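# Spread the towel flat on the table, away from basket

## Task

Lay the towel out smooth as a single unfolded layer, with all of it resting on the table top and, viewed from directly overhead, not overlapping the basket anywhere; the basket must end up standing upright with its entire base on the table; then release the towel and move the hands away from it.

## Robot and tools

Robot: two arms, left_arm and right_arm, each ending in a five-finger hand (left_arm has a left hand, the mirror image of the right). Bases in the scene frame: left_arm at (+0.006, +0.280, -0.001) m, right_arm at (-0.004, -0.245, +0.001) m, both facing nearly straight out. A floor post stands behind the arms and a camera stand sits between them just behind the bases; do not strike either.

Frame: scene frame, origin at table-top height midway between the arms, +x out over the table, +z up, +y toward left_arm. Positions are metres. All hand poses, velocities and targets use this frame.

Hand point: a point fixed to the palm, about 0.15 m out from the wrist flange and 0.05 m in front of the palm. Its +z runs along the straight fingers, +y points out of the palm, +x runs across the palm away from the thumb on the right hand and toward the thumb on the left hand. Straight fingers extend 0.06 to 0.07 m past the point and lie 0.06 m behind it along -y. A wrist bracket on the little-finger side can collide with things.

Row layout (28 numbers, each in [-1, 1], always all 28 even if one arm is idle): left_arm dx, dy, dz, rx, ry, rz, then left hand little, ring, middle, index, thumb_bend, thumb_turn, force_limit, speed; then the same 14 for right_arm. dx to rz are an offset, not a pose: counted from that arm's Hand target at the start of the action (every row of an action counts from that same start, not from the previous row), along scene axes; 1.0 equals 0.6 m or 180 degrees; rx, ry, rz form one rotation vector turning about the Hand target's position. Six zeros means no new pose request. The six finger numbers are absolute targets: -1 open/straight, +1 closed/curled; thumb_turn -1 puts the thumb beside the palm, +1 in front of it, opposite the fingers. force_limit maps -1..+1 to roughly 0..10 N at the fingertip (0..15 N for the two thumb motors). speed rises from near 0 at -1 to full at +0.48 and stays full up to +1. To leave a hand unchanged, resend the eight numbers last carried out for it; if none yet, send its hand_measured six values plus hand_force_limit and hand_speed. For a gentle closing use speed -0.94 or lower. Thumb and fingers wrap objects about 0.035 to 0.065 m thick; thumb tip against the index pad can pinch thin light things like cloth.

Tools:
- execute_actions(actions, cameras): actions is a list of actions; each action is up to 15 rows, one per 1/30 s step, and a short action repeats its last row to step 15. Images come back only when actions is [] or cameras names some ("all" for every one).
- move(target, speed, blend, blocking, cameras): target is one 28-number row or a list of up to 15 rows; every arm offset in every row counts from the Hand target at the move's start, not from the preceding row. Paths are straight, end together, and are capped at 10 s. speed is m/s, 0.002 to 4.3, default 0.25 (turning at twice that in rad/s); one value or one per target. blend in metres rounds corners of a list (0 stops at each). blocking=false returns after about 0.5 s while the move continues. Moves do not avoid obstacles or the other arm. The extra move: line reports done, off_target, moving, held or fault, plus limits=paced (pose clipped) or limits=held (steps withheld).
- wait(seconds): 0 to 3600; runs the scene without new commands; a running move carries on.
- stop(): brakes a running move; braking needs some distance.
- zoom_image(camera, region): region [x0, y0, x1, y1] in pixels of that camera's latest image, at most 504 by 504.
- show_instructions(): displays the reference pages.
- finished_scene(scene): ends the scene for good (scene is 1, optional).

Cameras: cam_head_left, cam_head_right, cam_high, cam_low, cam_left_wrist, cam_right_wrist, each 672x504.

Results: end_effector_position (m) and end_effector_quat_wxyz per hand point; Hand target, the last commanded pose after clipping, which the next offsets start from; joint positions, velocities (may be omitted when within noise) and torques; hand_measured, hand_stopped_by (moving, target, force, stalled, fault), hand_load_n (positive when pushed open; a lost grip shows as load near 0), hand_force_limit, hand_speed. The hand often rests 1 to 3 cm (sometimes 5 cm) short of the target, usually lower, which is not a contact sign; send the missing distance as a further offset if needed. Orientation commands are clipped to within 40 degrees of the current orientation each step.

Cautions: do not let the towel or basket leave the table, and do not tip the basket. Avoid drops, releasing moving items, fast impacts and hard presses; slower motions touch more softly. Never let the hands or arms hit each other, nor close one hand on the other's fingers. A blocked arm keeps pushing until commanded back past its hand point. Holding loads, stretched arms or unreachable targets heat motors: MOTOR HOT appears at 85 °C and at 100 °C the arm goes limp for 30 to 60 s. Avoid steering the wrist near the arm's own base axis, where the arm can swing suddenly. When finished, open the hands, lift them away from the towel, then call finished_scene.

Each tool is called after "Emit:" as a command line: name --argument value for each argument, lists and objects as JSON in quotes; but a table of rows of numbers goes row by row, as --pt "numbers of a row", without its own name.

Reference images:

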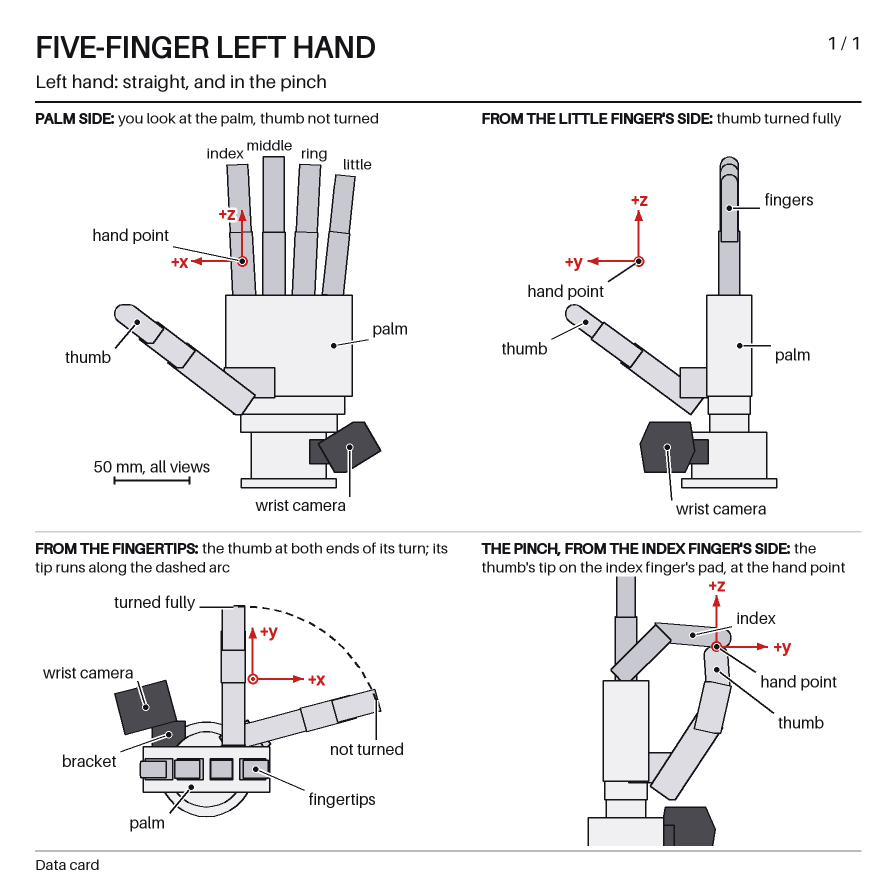

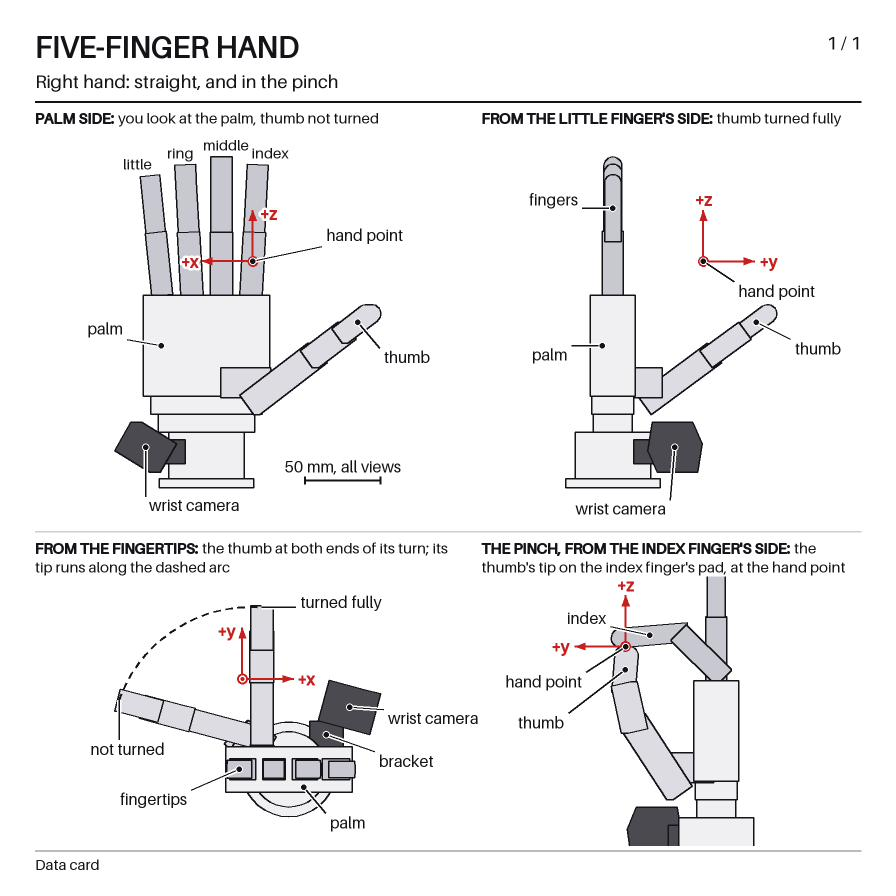

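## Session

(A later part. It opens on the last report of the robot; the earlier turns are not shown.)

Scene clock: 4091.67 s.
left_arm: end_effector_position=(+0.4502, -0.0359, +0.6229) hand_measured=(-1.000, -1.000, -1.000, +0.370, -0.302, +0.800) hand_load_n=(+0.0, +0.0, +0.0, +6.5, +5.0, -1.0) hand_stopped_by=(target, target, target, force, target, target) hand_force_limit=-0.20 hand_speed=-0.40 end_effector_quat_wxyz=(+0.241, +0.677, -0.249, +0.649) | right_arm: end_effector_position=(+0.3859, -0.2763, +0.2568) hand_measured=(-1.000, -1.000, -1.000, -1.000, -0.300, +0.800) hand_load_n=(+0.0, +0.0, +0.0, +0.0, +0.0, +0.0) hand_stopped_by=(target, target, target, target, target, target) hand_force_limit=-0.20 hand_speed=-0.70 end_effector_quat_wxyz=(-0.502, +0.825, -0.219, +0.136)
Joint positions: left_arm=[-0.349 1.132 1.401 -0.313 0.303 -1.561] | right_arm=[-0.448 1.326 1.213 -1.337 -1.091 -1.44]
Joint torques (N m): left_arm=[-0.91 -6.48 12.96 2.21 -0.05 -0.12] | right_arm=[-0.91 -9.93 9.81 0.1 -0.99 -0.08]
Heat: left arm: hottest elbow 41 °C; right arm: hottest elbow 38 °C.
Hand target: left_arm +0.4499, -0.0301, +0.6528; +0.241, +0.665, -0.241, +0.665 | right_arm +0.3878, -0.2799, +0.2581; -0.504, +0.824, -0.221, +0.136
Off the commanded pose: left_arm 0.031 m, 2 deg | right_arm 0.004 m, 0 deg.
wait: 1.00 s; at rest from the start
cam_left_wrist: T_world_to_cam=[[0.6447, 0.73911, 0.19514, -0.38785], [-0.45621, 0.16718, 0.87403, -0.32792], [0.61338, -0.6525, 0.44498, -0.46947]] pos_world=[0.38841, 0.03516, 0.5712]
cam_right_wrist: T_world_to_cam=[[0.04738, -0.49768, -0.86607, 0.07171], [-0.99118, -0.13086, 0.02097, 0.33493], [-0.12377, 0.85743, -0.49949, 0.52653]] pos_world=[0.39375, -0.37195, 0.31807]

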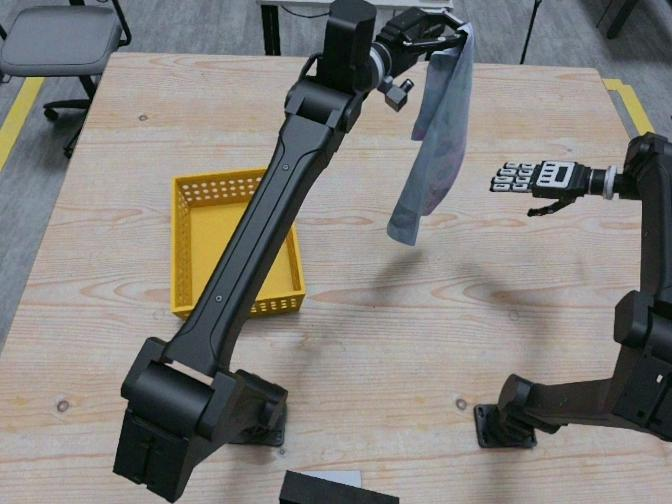

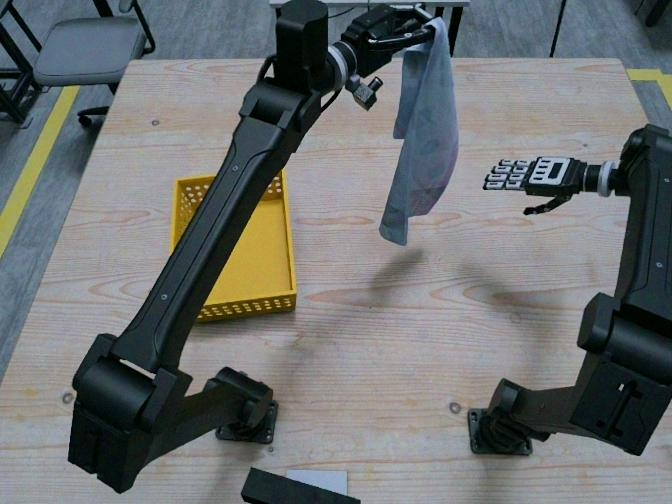

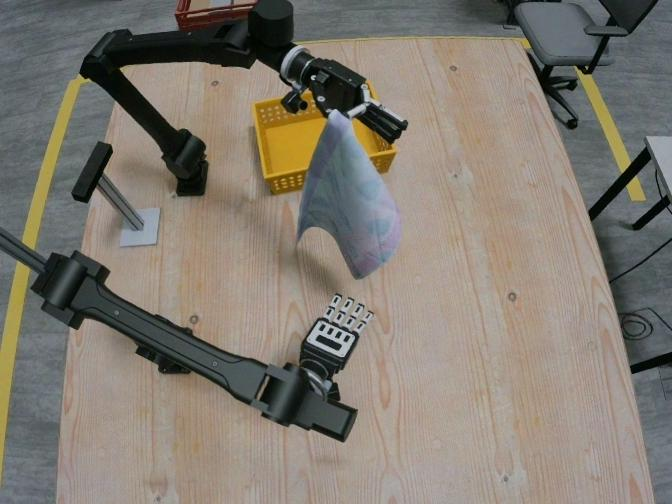

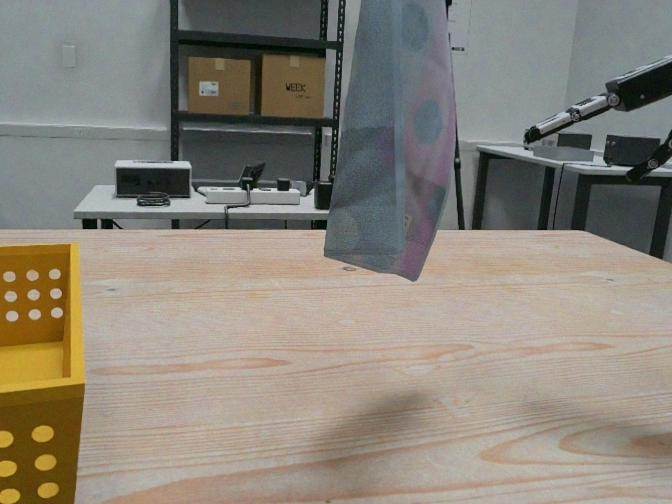

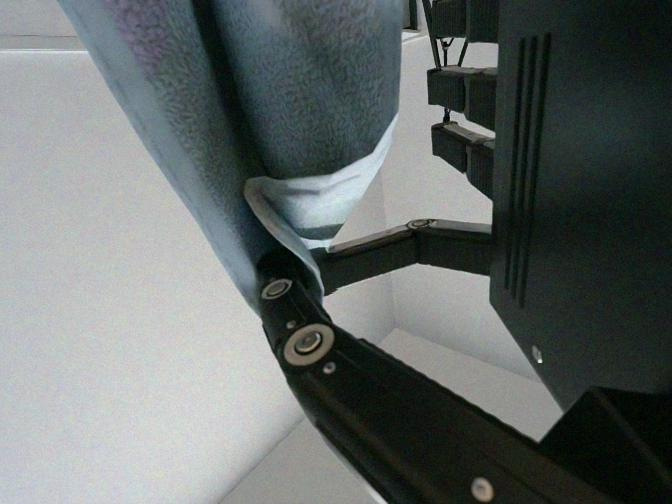

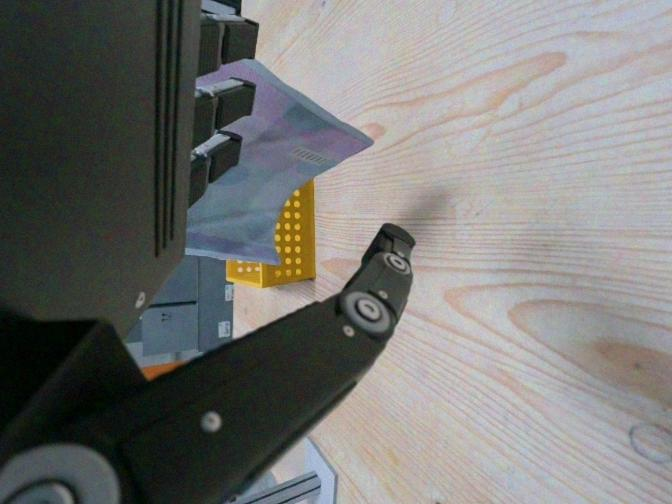

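Emit:
move --target '[0.08,0,0.01,0,0,0.194,-1,-1,-1,0.5,-0.3,0.8,-0.2,-0.4,-0.05,-0.15,0.05,0,0,0,-1,-1,-1,-1,-0.3,0.8,-0.2,-0.7]' --speed 0.12 --cameras '["all"]'

Emit:
zoom_image --camera "cam_head_left" --region '[390, 10, 540, 260]'

Emit:
zoom_image --camera "cam_low" --region '[340, 0, 560, 290]'

Scene clock: 4125.80 s.
left_arm: end_effector_position=(+0.5010, -0.0273, +0.6294) hand_measured=(-1.000, -1.000, -1.000, +0.370, -0.302, +0.800) hand_load_n=(+0.0, +0.0, +0.0, +7.0, +5.0, -1.0) hand_stopped_by=(target, target, target, force, target, target) hand_force_limit=-0.20 hand_speed=-0.40 end_effector_quat_wxyz=(+0.017, +0.718, -0.041, +0.694) | right_arm: end_effector_position=(+0.3505, -0.3583, +0.2668) hand_measured=(-1.000, -1.000, -1.000, -1.000, -0.300, +0.800) hand_load_n=(+0.0, +0.0, +0.0, +0.0, +0.0, +0.0) hand_stopped_by=(target, target, target, target, target, target) hand_force_limit=-0.20 hand_speed=-0.70 end_effector_quat_wxyz=(-0.494, +0.821, -0.253, +0.138)
Joint positions: left_arm=[-0.591 1.184 1.461 -0.319 -0.565 -1.561] | right_arm=[-0.673 1.414 1.327 -1.696 -1.063 -1.785]
Joint torques (N m): left_arm=[-2.14 -6.59 12.97 2.26 -0.16 -0.12] | right_arm=[-1.2 -11.99 12.81 -0.44 -0.81 -0.08]
Heat: left arm: hottest elbow 42 °C; right arm: hottest elbow 39 °C.
Hand target: left_arm +0.4980, -0.0300, +0.6588; +0.031, +0.706, -0.031, +0.706 | right_arm +0.3578, -0.3698, +0.2882; -0.504, +0.824, -0.221, +0.136
Off the commanded pose: left_arm 0.030 m, 3 deg | right_arm 0.025 m, 4 deg.
joint sent to its limit (right arm) — joint 4 (wrist pitch), lower limit. The joint targets are off in orientation, not in position.
move: off_target (left_arm, right_arm)
cam_left_wrist: T_world_to_cam=[[0.08858, 0.96918, 0.22987, -0.16511], [-0.47557, -0.16163, 0.8647, -0.30529], [0.87521, -0.18591, 0.44659, -0.61738]] pos_world=[0.40977, -0.0041, 0.57766]
cam_right_wrist: T_world_to_cam=[[-0.01258, -0.50011, -0.86587, 0.06146], [-0.99601, -0.07025, 0.05504, 0.30314], [-0.08836, 0.86311, -0.49723, 0.58649]] pos_world=[0.35452, -0.45417, 0.32815]

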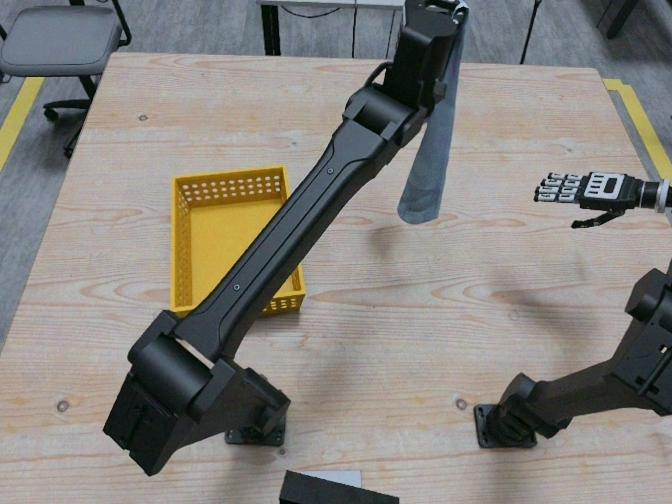

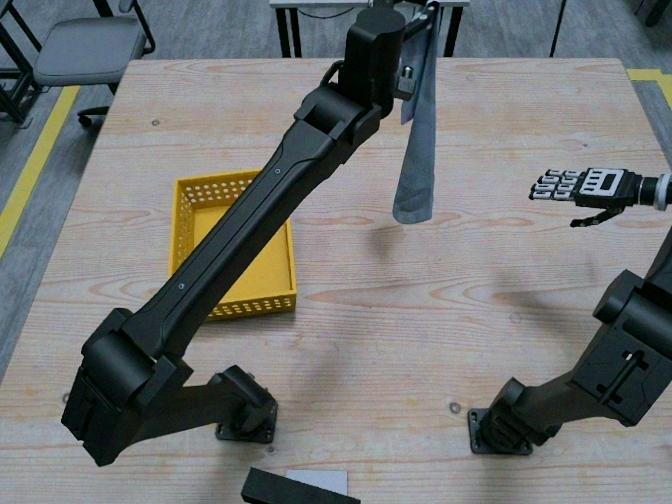

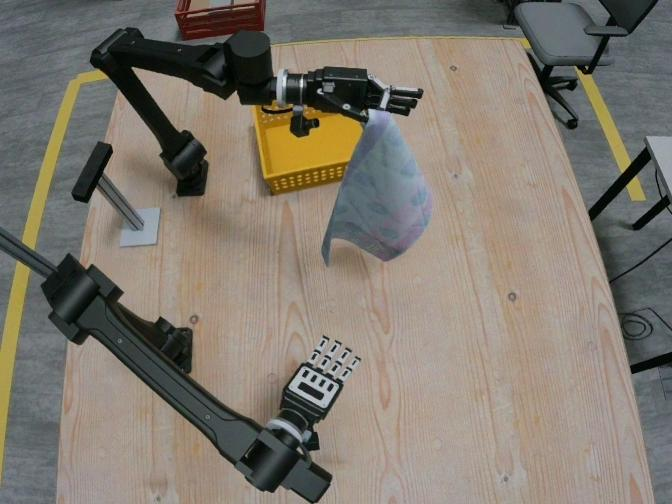

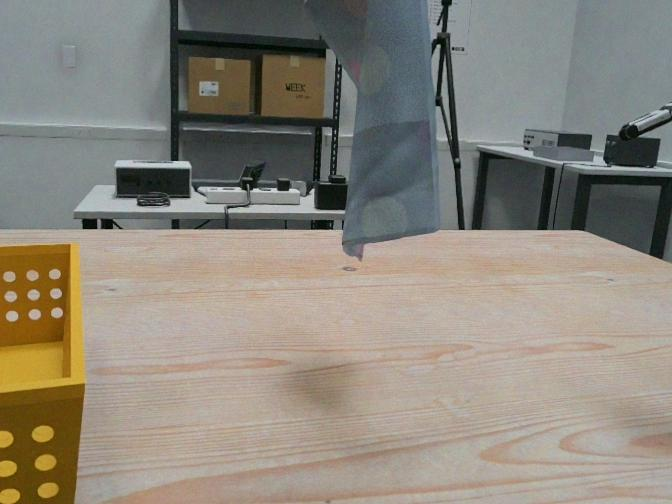

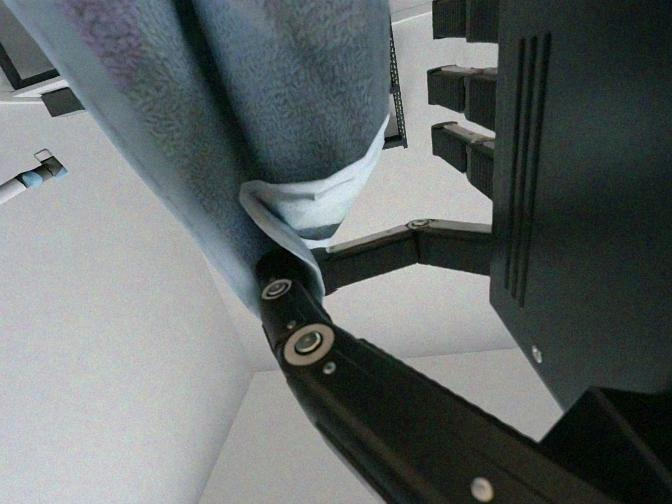

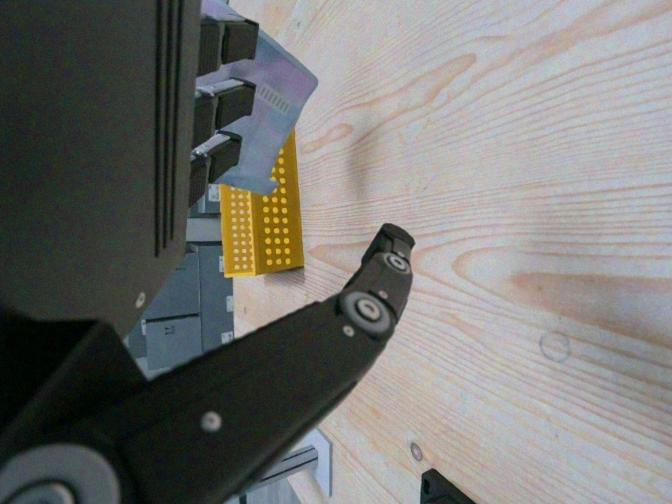

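Scaled by 2.016 from the camera's image (finer frame: 960x720).

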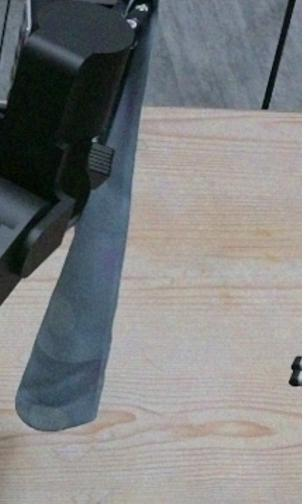

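Scaled by 1.738 from the camera's image (finer frame: 960x720).

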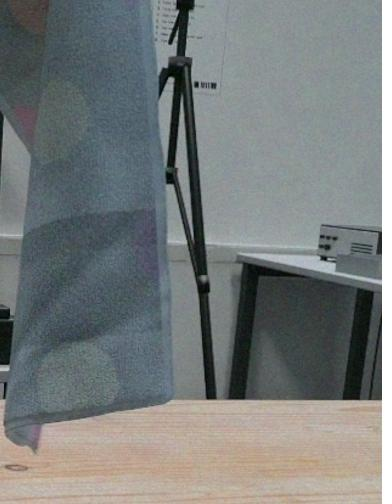

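Emit:
move --pt "0 0 0 0 0 0 -1 -1 -1 0.5 -0.3 0.8 -0.2 -0.4 0.03 -0.03 0.03 0.5572 0.0727 -0.4451 -1 -1 -1 -1 -0.3 0.8 -0.2 -0.4" --pt "0 0 0 0 0 0 -1 -1 -1 0.5 -0.3 0.8 -0.2 -0.4 0.03 0.19 -0.06 0.5572 0.0727 -0.4451 -1 -1 -1 -1 -0.3 0.8 -0.2 -0.4" --speed '[0.4,0.12]' --cameras '["all"]'

Scene clock: 4164.43 s.
left_arm: end_effector_position=(+0.5010, -0.0272, +0.6299) hand_measured=(-1.000, -1.000, -1.000, +0.370, -0.302, +0.800) hand_load_n=(+0.0, +0.0, +0.0, +6.5, +5.0, -1.0) hand_stopped_by=(target, target, target, force, target, target) hand_force_limit=-0.20 hand_speed=-0.40 end_effector_quat_wxyz=(+0.017, +0.718, -0.040, +0.694) | right_arm: end_effector_position=(+0.3750, -0.2603, +0.2579) hand_measured=(-1.000, -1.000, -1.000, -1.000, -0.300, +0.800) hand_load_n=(+0.0, +0.0, +0.0, +0.0, +0.0, -0.5) hand_stopped_by=(target, target, target, target, target, target) hand_force_limit=-0.20 hand_speed=-0.40 end_effector_quat_wxyz=(+0.621, -0.340, +0.621, +0.336)
Joint positions: left_arm=[-0.591 1.184 1.461 -0.319 -0.565 -1.561] | right_arm=[-0.562 1.638 1.035 -1.58 -1.567 -0.617]
Joint torques (N m): left_arm=[-2.14 -6.59 12.97 2.26 -0.15 -0.12] | right_arm=[0.44 -11.81 5.9 0.14 -0.94 0.02]
Heat: left arm: hottest elbow 44 °C; right arm: hottest elbow 39 °C.
Hand target: left_arm +0.4980, -0.0299, +0.6589; +0.031, +0.706, -0.030, +0.706 | right_arm +0.3758, -0.2559, +0.2522; +0.699, -0.106, +0.699, +0.105
Off the commanded pose: left_arm 0.029 m, 3 deg | right_arm 0.007 m, 75 deg; orientation clipped.
joint sent to its limit (right arm) — joint 5 (wrist yaw), lower limit. The joint targets are off in orientation, not in position.
move: off_target (right_arm); limits=paced
cam_left_wrist: T_world_to_cam=[[0.08809, 0.96931, 0.22951, -0.1649], [-0.47602, -0.16143, 0.86449, -0.30531], [0.87501, -0.18541, 0.44719, -0.6178]] pos_world=[0.40977, -0.004, 0.57806]
cam_right_wrist: T_world_to_cam=[[-0.78504, 0.54747, -0.28981, 0.51677], [-0.51643, -0.32009, 0.79425, -0.1005], [0.34207, 0.77319, 0.53402, 0.0489]] pos_world=[0.33705, -0.3529, 0.20347]

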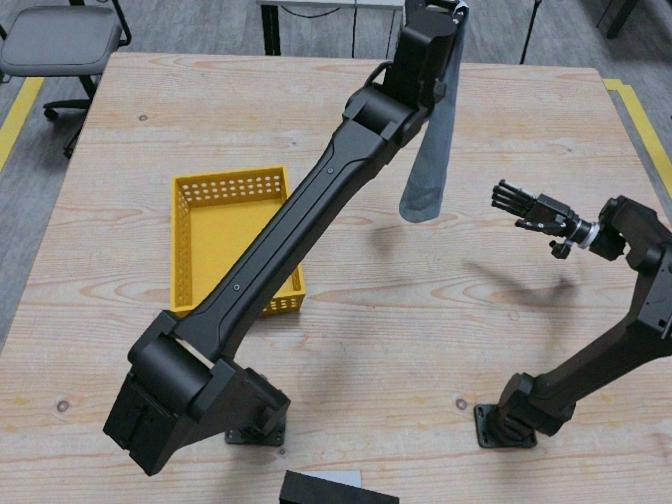

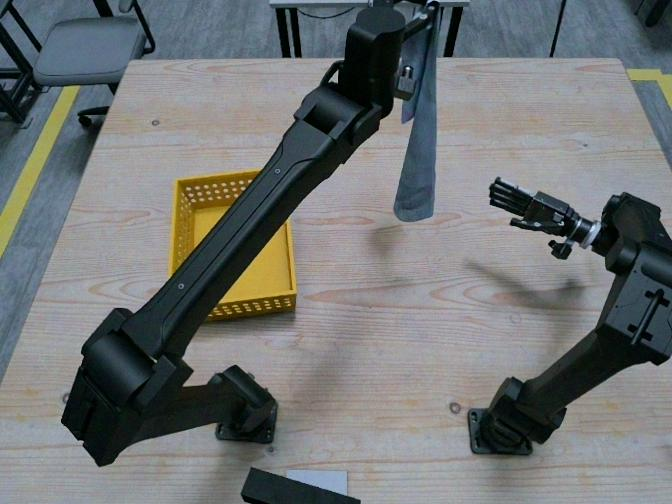

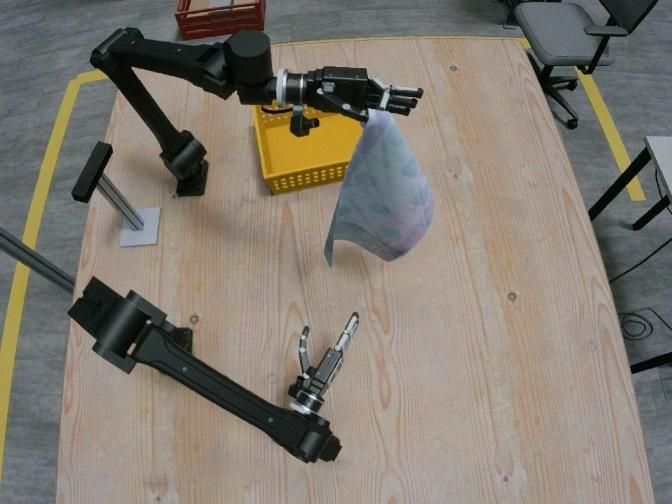

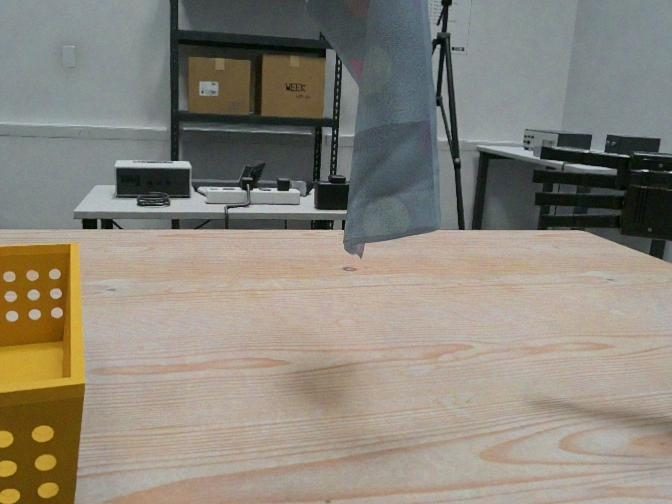

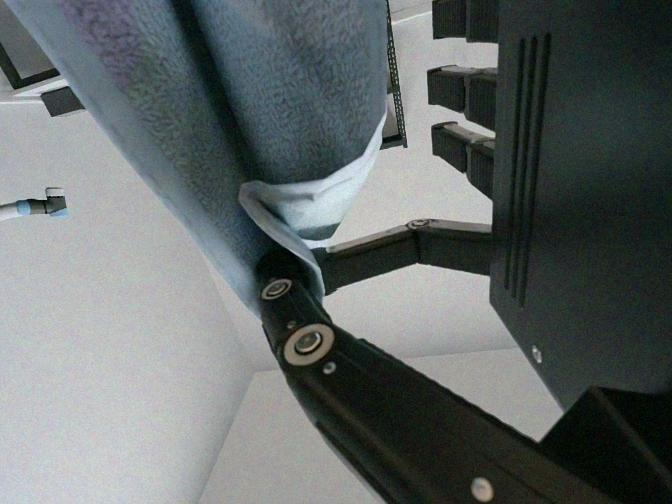

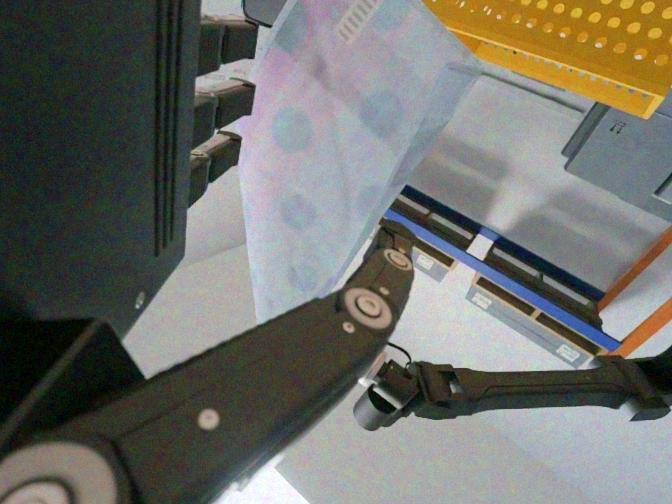

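Emit:
move --target '[0,0,0,0,0,0,-1,-1,-1,0.5,-0.3,0.8,-0.2,-0.4,0.05,-0.233,0.1,-0.498,0.0438,0.0432,-1,-1,-1,-1,-0.3,0.8,-0.2,-0.4]' --speed 0.3

Scene clock: 4187.23 s.
left_arm: end_effector_position=(+0.5010, -0.0272, +0.6299) hand_measured=(-1.000, -1.000, -1.000, +0.370, -0.302, +0.800) hand_load_n=(+0.0, +0.0, +0.0, +6.5, +5.0, -1.0) hand_stopped_by=(target, target, target, force, target, target) hand_force_limit=-0.20 hand_speed=-0.40 end_effector_quat_wxyz=(+0.017, +0.718, -0.040, +0.694) | right_arm: end_effector_position=(+0.4035, -0.3985, +0.3084) hand_measured=(-1.000, -1.000, -1.000, -1.000, -0.300, +0.800) hand_load_n=(+0.0, +0.0, +0.0, +0.0, +0.0, +0.0) hand_stopped_by=(target, target, target, target, target, target) hand_force_limit=-0.20 hand_speed=-0.40 end_effector_quat_wxyz=(-0.367, +0.599, -0.616, +0.357)
Joint positions: left_arm=[-0.591 1.184 1.461 -0.319 -0.565 -1.561] | right_arm=[-0.596 1.016 1.027 -0.594 -0.527 -0.293]
Joint torques (N m): left_arm=[-2.2 -6.65 12.97 2.26 -0.15 -0.12] | right_arm=[0.56 -8.7 9.47 2.88 -0.33 -0.08]
Heat: left arm: hottest elbow 44 °C; right arm: hottest elbow 38 °C.
Hand target: left_arm +0.4980, -0.0299, +0.6589; +0.031, +0.706, -0.030, +0.706 | right_arm +0.4058, -0.3957, +0.3122; -0.369, +0.603, -0.604, +0.369
Off the commanded pose: left_arm 0.029 m, 3 deg | right_arm 0.005 m, 2 deg.
move: done

Emit:
move --pt "0 0 0 0 0 0 -1 -1 -1 0.5 -0.3 0.8 -0.2 -0.4 -0.02 0.05 -0.03 0.4716 -0.1962 -0.1958 -1 -1 -1 -1 -0.3 0.8 -0.2 -0.4" --pt "0 0 0 0 0 0 -1 -1 -1 0.5 -0.3 0.8 -0.2 -0.4 -0.047 0.25 -0.112 0.4716 -0.1962 -0.1958 -1 -1 -1 -1 -0.3 0.8 -0.2 -0.4" --speed '[0.3,0.12]' --cameras '["all"]'

Scene clock: 4202.63 s.
left_arm: end_effector_position=(+0.5010, -0.0272, +0.6299) hand_measured=(-1.000, -1.000, -1.000, +0.370, -0.302, +0.800) hand_load_n=(+0.0, +0.0, +0.0, +7.0, +5.0, -1.0) hand_stopped_by=(target, target, target, force, target, target) hand_force_limit=-0.20 hand_speed=-0.40 end_effector_quat_wxyz=(+0.017, +0.718, -0.040, +0.694) | right_arm: end_effector_position=(+0.3790, -0.2485, +0.2449) hand_measured=(-1.000, -1.000, -1.000, -1.000, -0.300, +0.800) hand_load_n=(+0.0, +0.0, +0.0, +0.0, +0.0, +0.0) hand_stopped_by=(target, target, target, target, target, target) hand_force_limit=-0.20 hand_speed=-0.40 end_effector_quat_wxyz=(+0.694, +0.110, +0.702, -0.115)
Joint positions: left_arm=[-0.591 1.184 1.461 -0.319 -0.565 -1.561] | right_arm=[0.02 0.775 0.136 0.628 0.326 1.566]
Joint torques (N m): left_arm=[-2.14 -6.65 12.98 2.26 -0.14 -0.12] | right_arm=[0.5 -2.26 7.95 3.44 -0.08 0.11]
Heat: left arm: hottest elbow 44 °C; right arm: hottest elbow 39 °C.
Hand target: left_arm +0.4980, -0.0299, +0.6589; +0.031, +0.706, -0.030, +0.706 | right_arm +0.3776, -0.2456, +0.2449; +0.698, +0.111, +0.699, -0.110
Off the commanded pose: left_arm 0.029 m, 3 deg | right_arm 0.003 m, 1 deg.
move: done
cam_left_wrist: T_world_to_cam=[[0.08809, 0.96931, 0.22951, -0.1649], [-0.47602, -0.16143, 0.86449, -0.30531], [0.87501, -0.18541, 0.44719, -0.6178]] pos_world=[0.40977, -0.004, 0.57806]
cam_right_wrist: T_world_to_cam=[[0.33128, 0.89643, -0.29438, 0.17442], [-0.43221, 0.42151, 0.7972, 0.06733], [0.83872, -0.13686, 0.52708, -0.36731]] pos_world=[0.27939, -0.23501, 0.19127]

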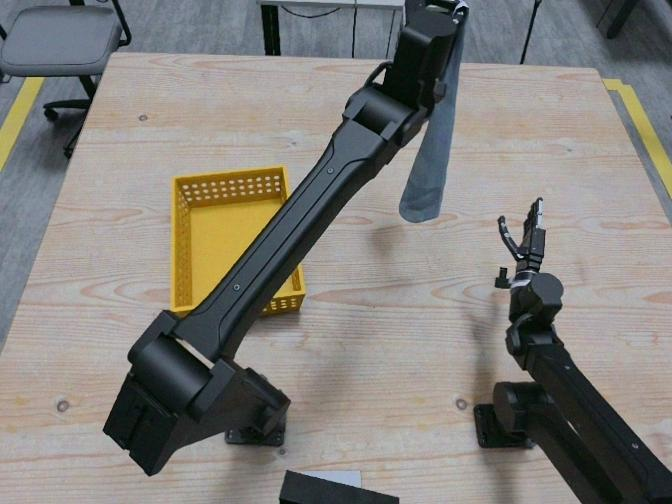

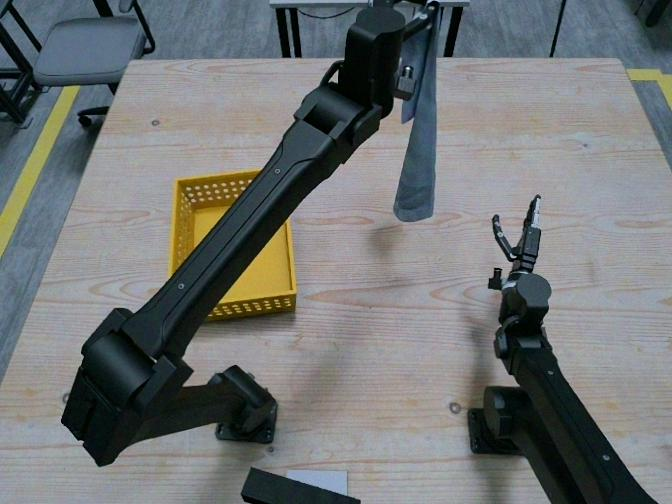

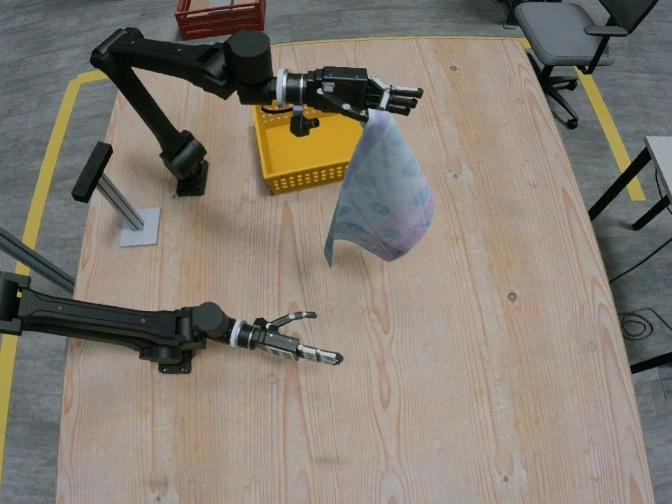

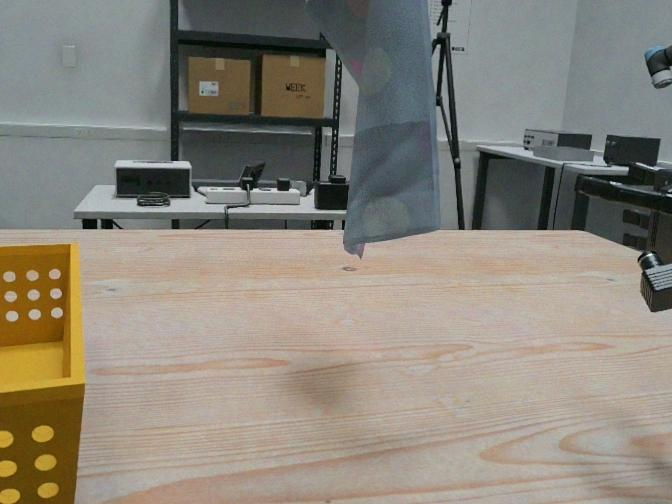

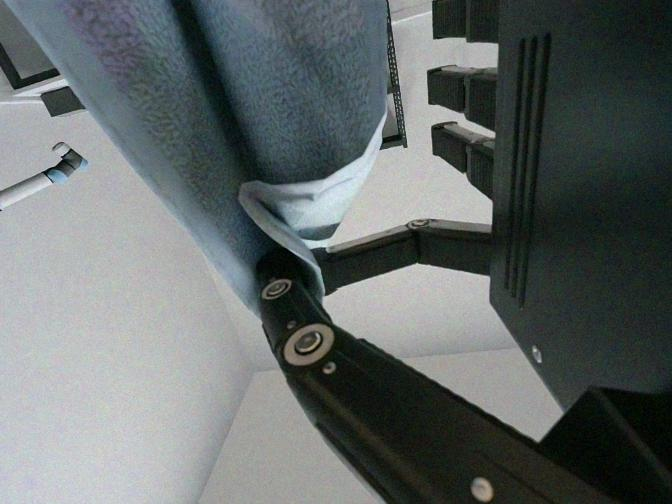

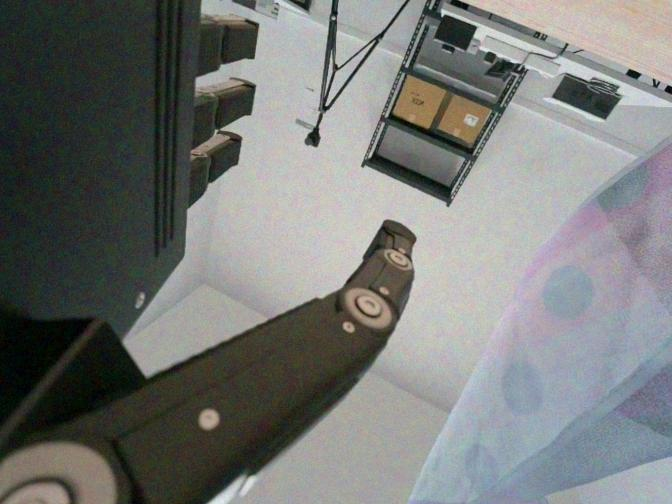

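Emit:
move --target '[0,0,0,0,0,0,-1,-1,-1,0.5,-0.3,0.8,-0.2,-0.4,0.031,0.105,-0.015,0,0,0,-1,-1,-1,-1,-0.3,0.8,-0.2,-0.4]' --speed 0.1 --cameras '["cam_right_wrist","cam_low","cam_head_left"]'

Scene clock: 4207.40 s.
left_arm: end_effector_position=(+0.5010, -0.0272, +0.6299) hand_measured=(-1.000, -1.000, -1.000, +0.370, -0.302, +0.800) hand_load_n=(+0.0, +0.0, +0.0, +6.5, +5.0, -1.0) hand_stopped_by=(target, target, target, force, target, target) hand_force_limit=-0.20 hand_speed=-0.40 end_effector_quat_wxyz=(+0.017, +0.718, -0.040, +0.694) | right_arm: end_effector_position=(+0.3870, -0.1888, +0.2140) hand_measured=(-1.000, -1.000, -1.000, -1.000, -0.300, +0.800) hand_load_n=(+0.0, +0.0, +0.0, +0.0, +0.0, +0.0) hand_stopped_by=(target, target, target, target, target, target) hand_force_limit=-0.20 hand_speed=-0.40 end_effector_quat_wxyz=(+0.681, +0.104, +0.715, -0.122)
Joint positions: left_arm=[-0.591 1.184 1.461 -0.319 -0.565 -1.561] | right_arm=[0.327 0.993 0.136 0.804 0.634 1.569]
Joint torques (N m): left_arm=[-2.14 -6.65 12.98 2.26 -0.14 -0.12] | right_arm=[0.32 -4.01 9.84 3.06 -0.08 0.08]
Heat: left arm: hottest elbow 44 °C; right arm: hottest elbow 39 °C.
Hand target: left_arm +0.4980, -0.0299, +0.6589; +0.031, +0.706, -0.030, +0.706 | right_arm +0.3962, -0.1827, +0.2359; +0.698, +0.111, +0.699, -0.110
Off the commanded pose: left_arm 0.029 m, 3 deg | right_arm 0.025 m, 3 deg.
move: off_target (right_arm)
cam_right_wrist: T_world_to_cam=[[0.31972, 0.89254, -0.31803, 0.11803], [-0.40192, 0.43171, 0.80752, 0.0582], [0.85804, -0.13036, 0.49676, -0.34934]] pos_world=[0.2854, -0.17601, 0.16407]
Images, in order (width x height): cam_head_left 672x504, cam_low 672x504, cam_right_wrist 672x504.

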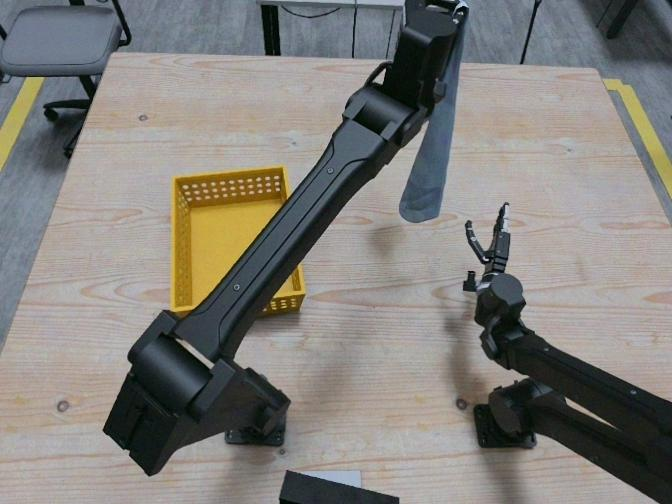

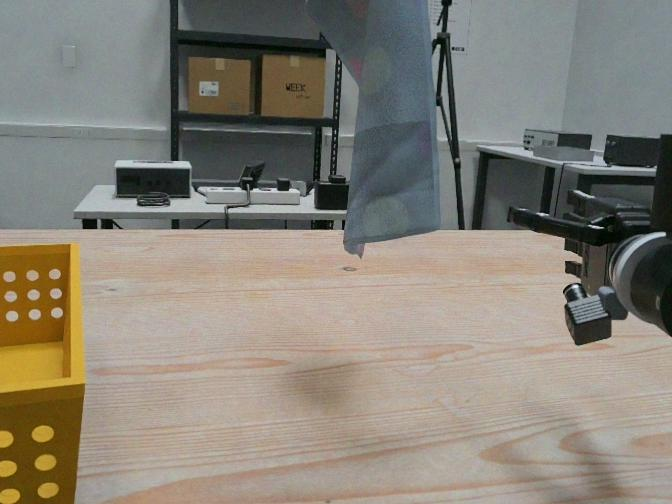

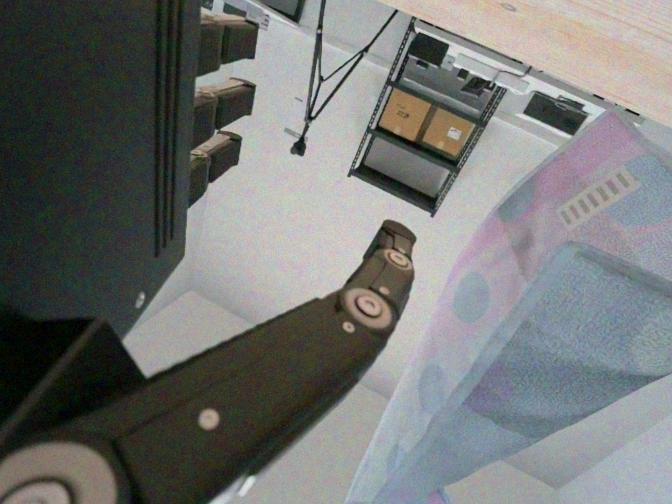

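Emit:
move --target '[0,0,0,0,0,0,-1,-1,-1,0.5,-0.3,0.8,-0.2,-0.4,0.025,0.09,0.02,0,0,0,-1,-1,-1,-1,-0.3,0.8,-0.2,-0.4]' --speed 0.06 --cameras '["cam_right_wrist","cam_low","cam_head_left"]'

Scene clock: 4219.47 s.
left_arm: end_effector_position=(+0.5010, -0.0272, +0.6299) hand_measured=(-1.000, -1.000, -1.000, +0.370, -0.302, +0.800) hand_load_n=(+0.0, +0.0, +0.0, +6.5, +5.0, -1.0) hand_stopped_by=(target, target, target, force, target, target) hand_force_limit=-0.20 hand_speed=-0.40 end_effector_quat_wxyz=(+0.017, +0.718, -0.040, +0.694) | right_arm: end_effector_position=(+0.3991, -0.1390, +0.2205) hand_measured=(-1.000, -1.000, -1.000, -1.000, -0.300, +0.800) hand_load_n=(+0.0, +0.0, +0.0, +0.0, +0.0, -0.5) hand_stopped_by=(target, target, target, target, target, target) hand_force_limit=-0.20 hand_speed=-0.40 end_effector_quat_wxyz=(+0.679, +0.098, +0.716, -0.128)
Joint positions: left_arm=[-0.591 1.184 1.461 -0.319 -0.565 -1.561] | right_arm=[0.52 1.091 0.218 0.807 0.827 1.569]
Joint torques (N m): left_arm=[-2.14 -6.59 12.98 2.25 -0.14 -0.12] | right_arm=[0.44 -4.6 10.73 2.99 -0.06 0.09]
Heat: left arm: hottest elbow 44 °C; right arm: hottest elbow 39 °C.
Hand target: left_arm +0.4980, -0.0299, +0.6589; +0.031, +0.706, -0.030, +0.706 | right_arm +0.4112, -0.1287, +0.2479; +0.698, +0.111, +0.699, -0.110
Off the commanded pose: left_arm 0.029 m, 3 deg | right_arm 0.032 m, 4 deg.
move: off_target (right_arm)
cam_right_wrist: T_world_to_cam=[[0.31726, 0.88733, -0.33464, 0.0757], [-0.39573, 0.44455, 0.8036, 0.0365], [0.86182, -0.12252, 0.49218, -0.35595]] pos_world=[0.2972, -0.12701, 0.17119]
Images, in order (width x height): cam_head_left 672x504, cam_low 672x504, cam_right_wrist 672x504.

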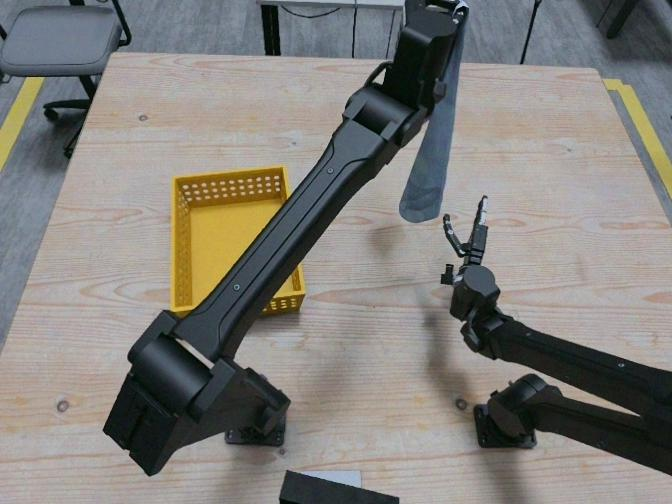

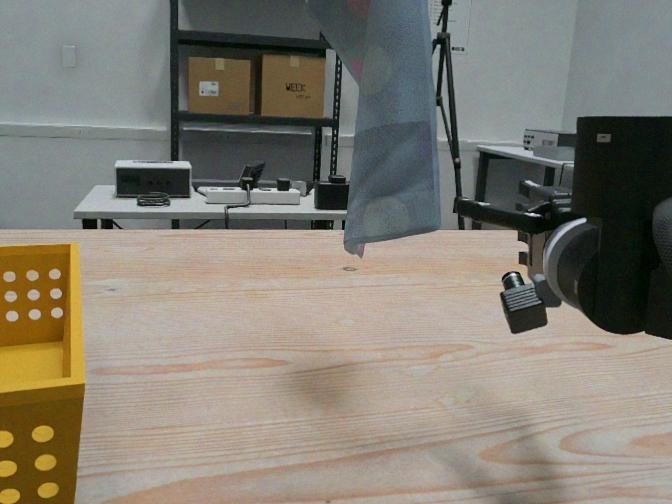

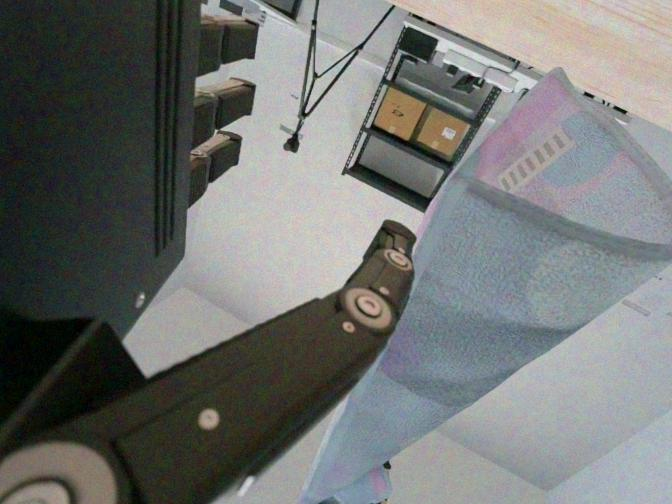

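Emit:
move --target '[0,0,0,0,0,0,-1,-1,-1,0.5,-0.3,0.8,-0.2,-0.4,0.015,0.042,0.02,0,0,0,-1,-1,-1,-1,-0.3,0.8,-0.2,-0.4]' --speed 0.05 --cameras '["cam_right_wrist","cam_low"]'

Scene clock: 4225.40 s.
left_arm: end_effector_position=(+0.5010, -0.0272, +0.6299) hand_measured=(-1.000, -1.000, -1.000, +0.370, -0.302, +0.800) hand_load_n=(+0.0, +0.0, +0.0, +6.5, +5.0, -1.0) hand_stopped_by=(target, target, target, force, target, target) hand_force_limit=-0.20 hand_speed=-0.40 end_effector_quat_wxyz=(+0.017, +0.718, -0.040, +0.694) | right_arm: end_effector_position=(+0.4087, -0.1150, +0.2401) hand_measured=(-1.000, -1.000, -1.000, -1.000, -0.300, +0.800) hand_load_n=(+0.0, +0.0, +0.0, +0.0, +0.0, +0.0) hand_stopped_by=(target, target, target, target, target, target) hand_force_limit=-0.20 hand_speed=-0.40 end_effector_quat_wxyz=(+0.689, +0.104, +0.707, -0.122)
Joint positions: left_arm=[-0.591 1.184 1.461 -0.319 -0.565 -1.561] | right_arm=[0.586 1.124 0.282 0.807 0.893 1.569]
Joint torques (N m): left_arm=[-2.14 -6.65 12.97 2.26 -0.14 -0.12] | right_arm=[0.5 -4.84 10.95 1.74 -0.06 0.07]
Heat: left arm: hottest elbow 44 °C; right arm: hottest elbow 39 °C.
Hand target: left_arm +0.4980, -0.0299, +0.6589; +0.031, +0.706, -0.030, +0.706 | right_arm +0.4202, -0.1036, +0.2600; +0.698, +0.111, +0.698, -0.110
Off the commanded pose: left_arm 0.029 m, 3 deg | right_arm 0.026 m, 2 deg.
move: off_target (right_arm)
cam_right_wrist: T_world_to_cam=[[0.32692, 0.89156, -0.31344, 0.04938], [-0.41876, 0.43399, 0.79768, 0.02351], [0.84721, -0.12953, 0.51523, -0.37121]] pos_world=[0.30819, -0.10231, 0.18798]
Images, in order (width x height): cam_low 672x504, cam_right_wrist 672x504.

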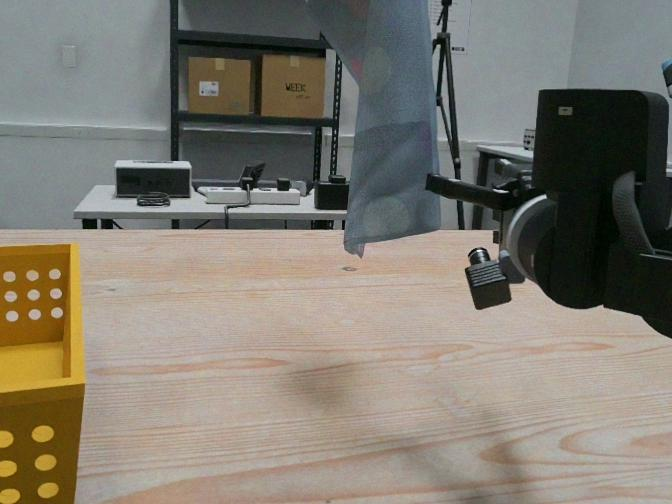

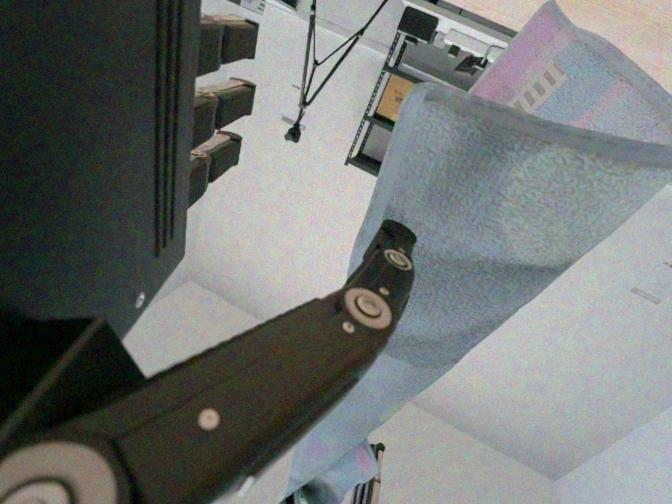

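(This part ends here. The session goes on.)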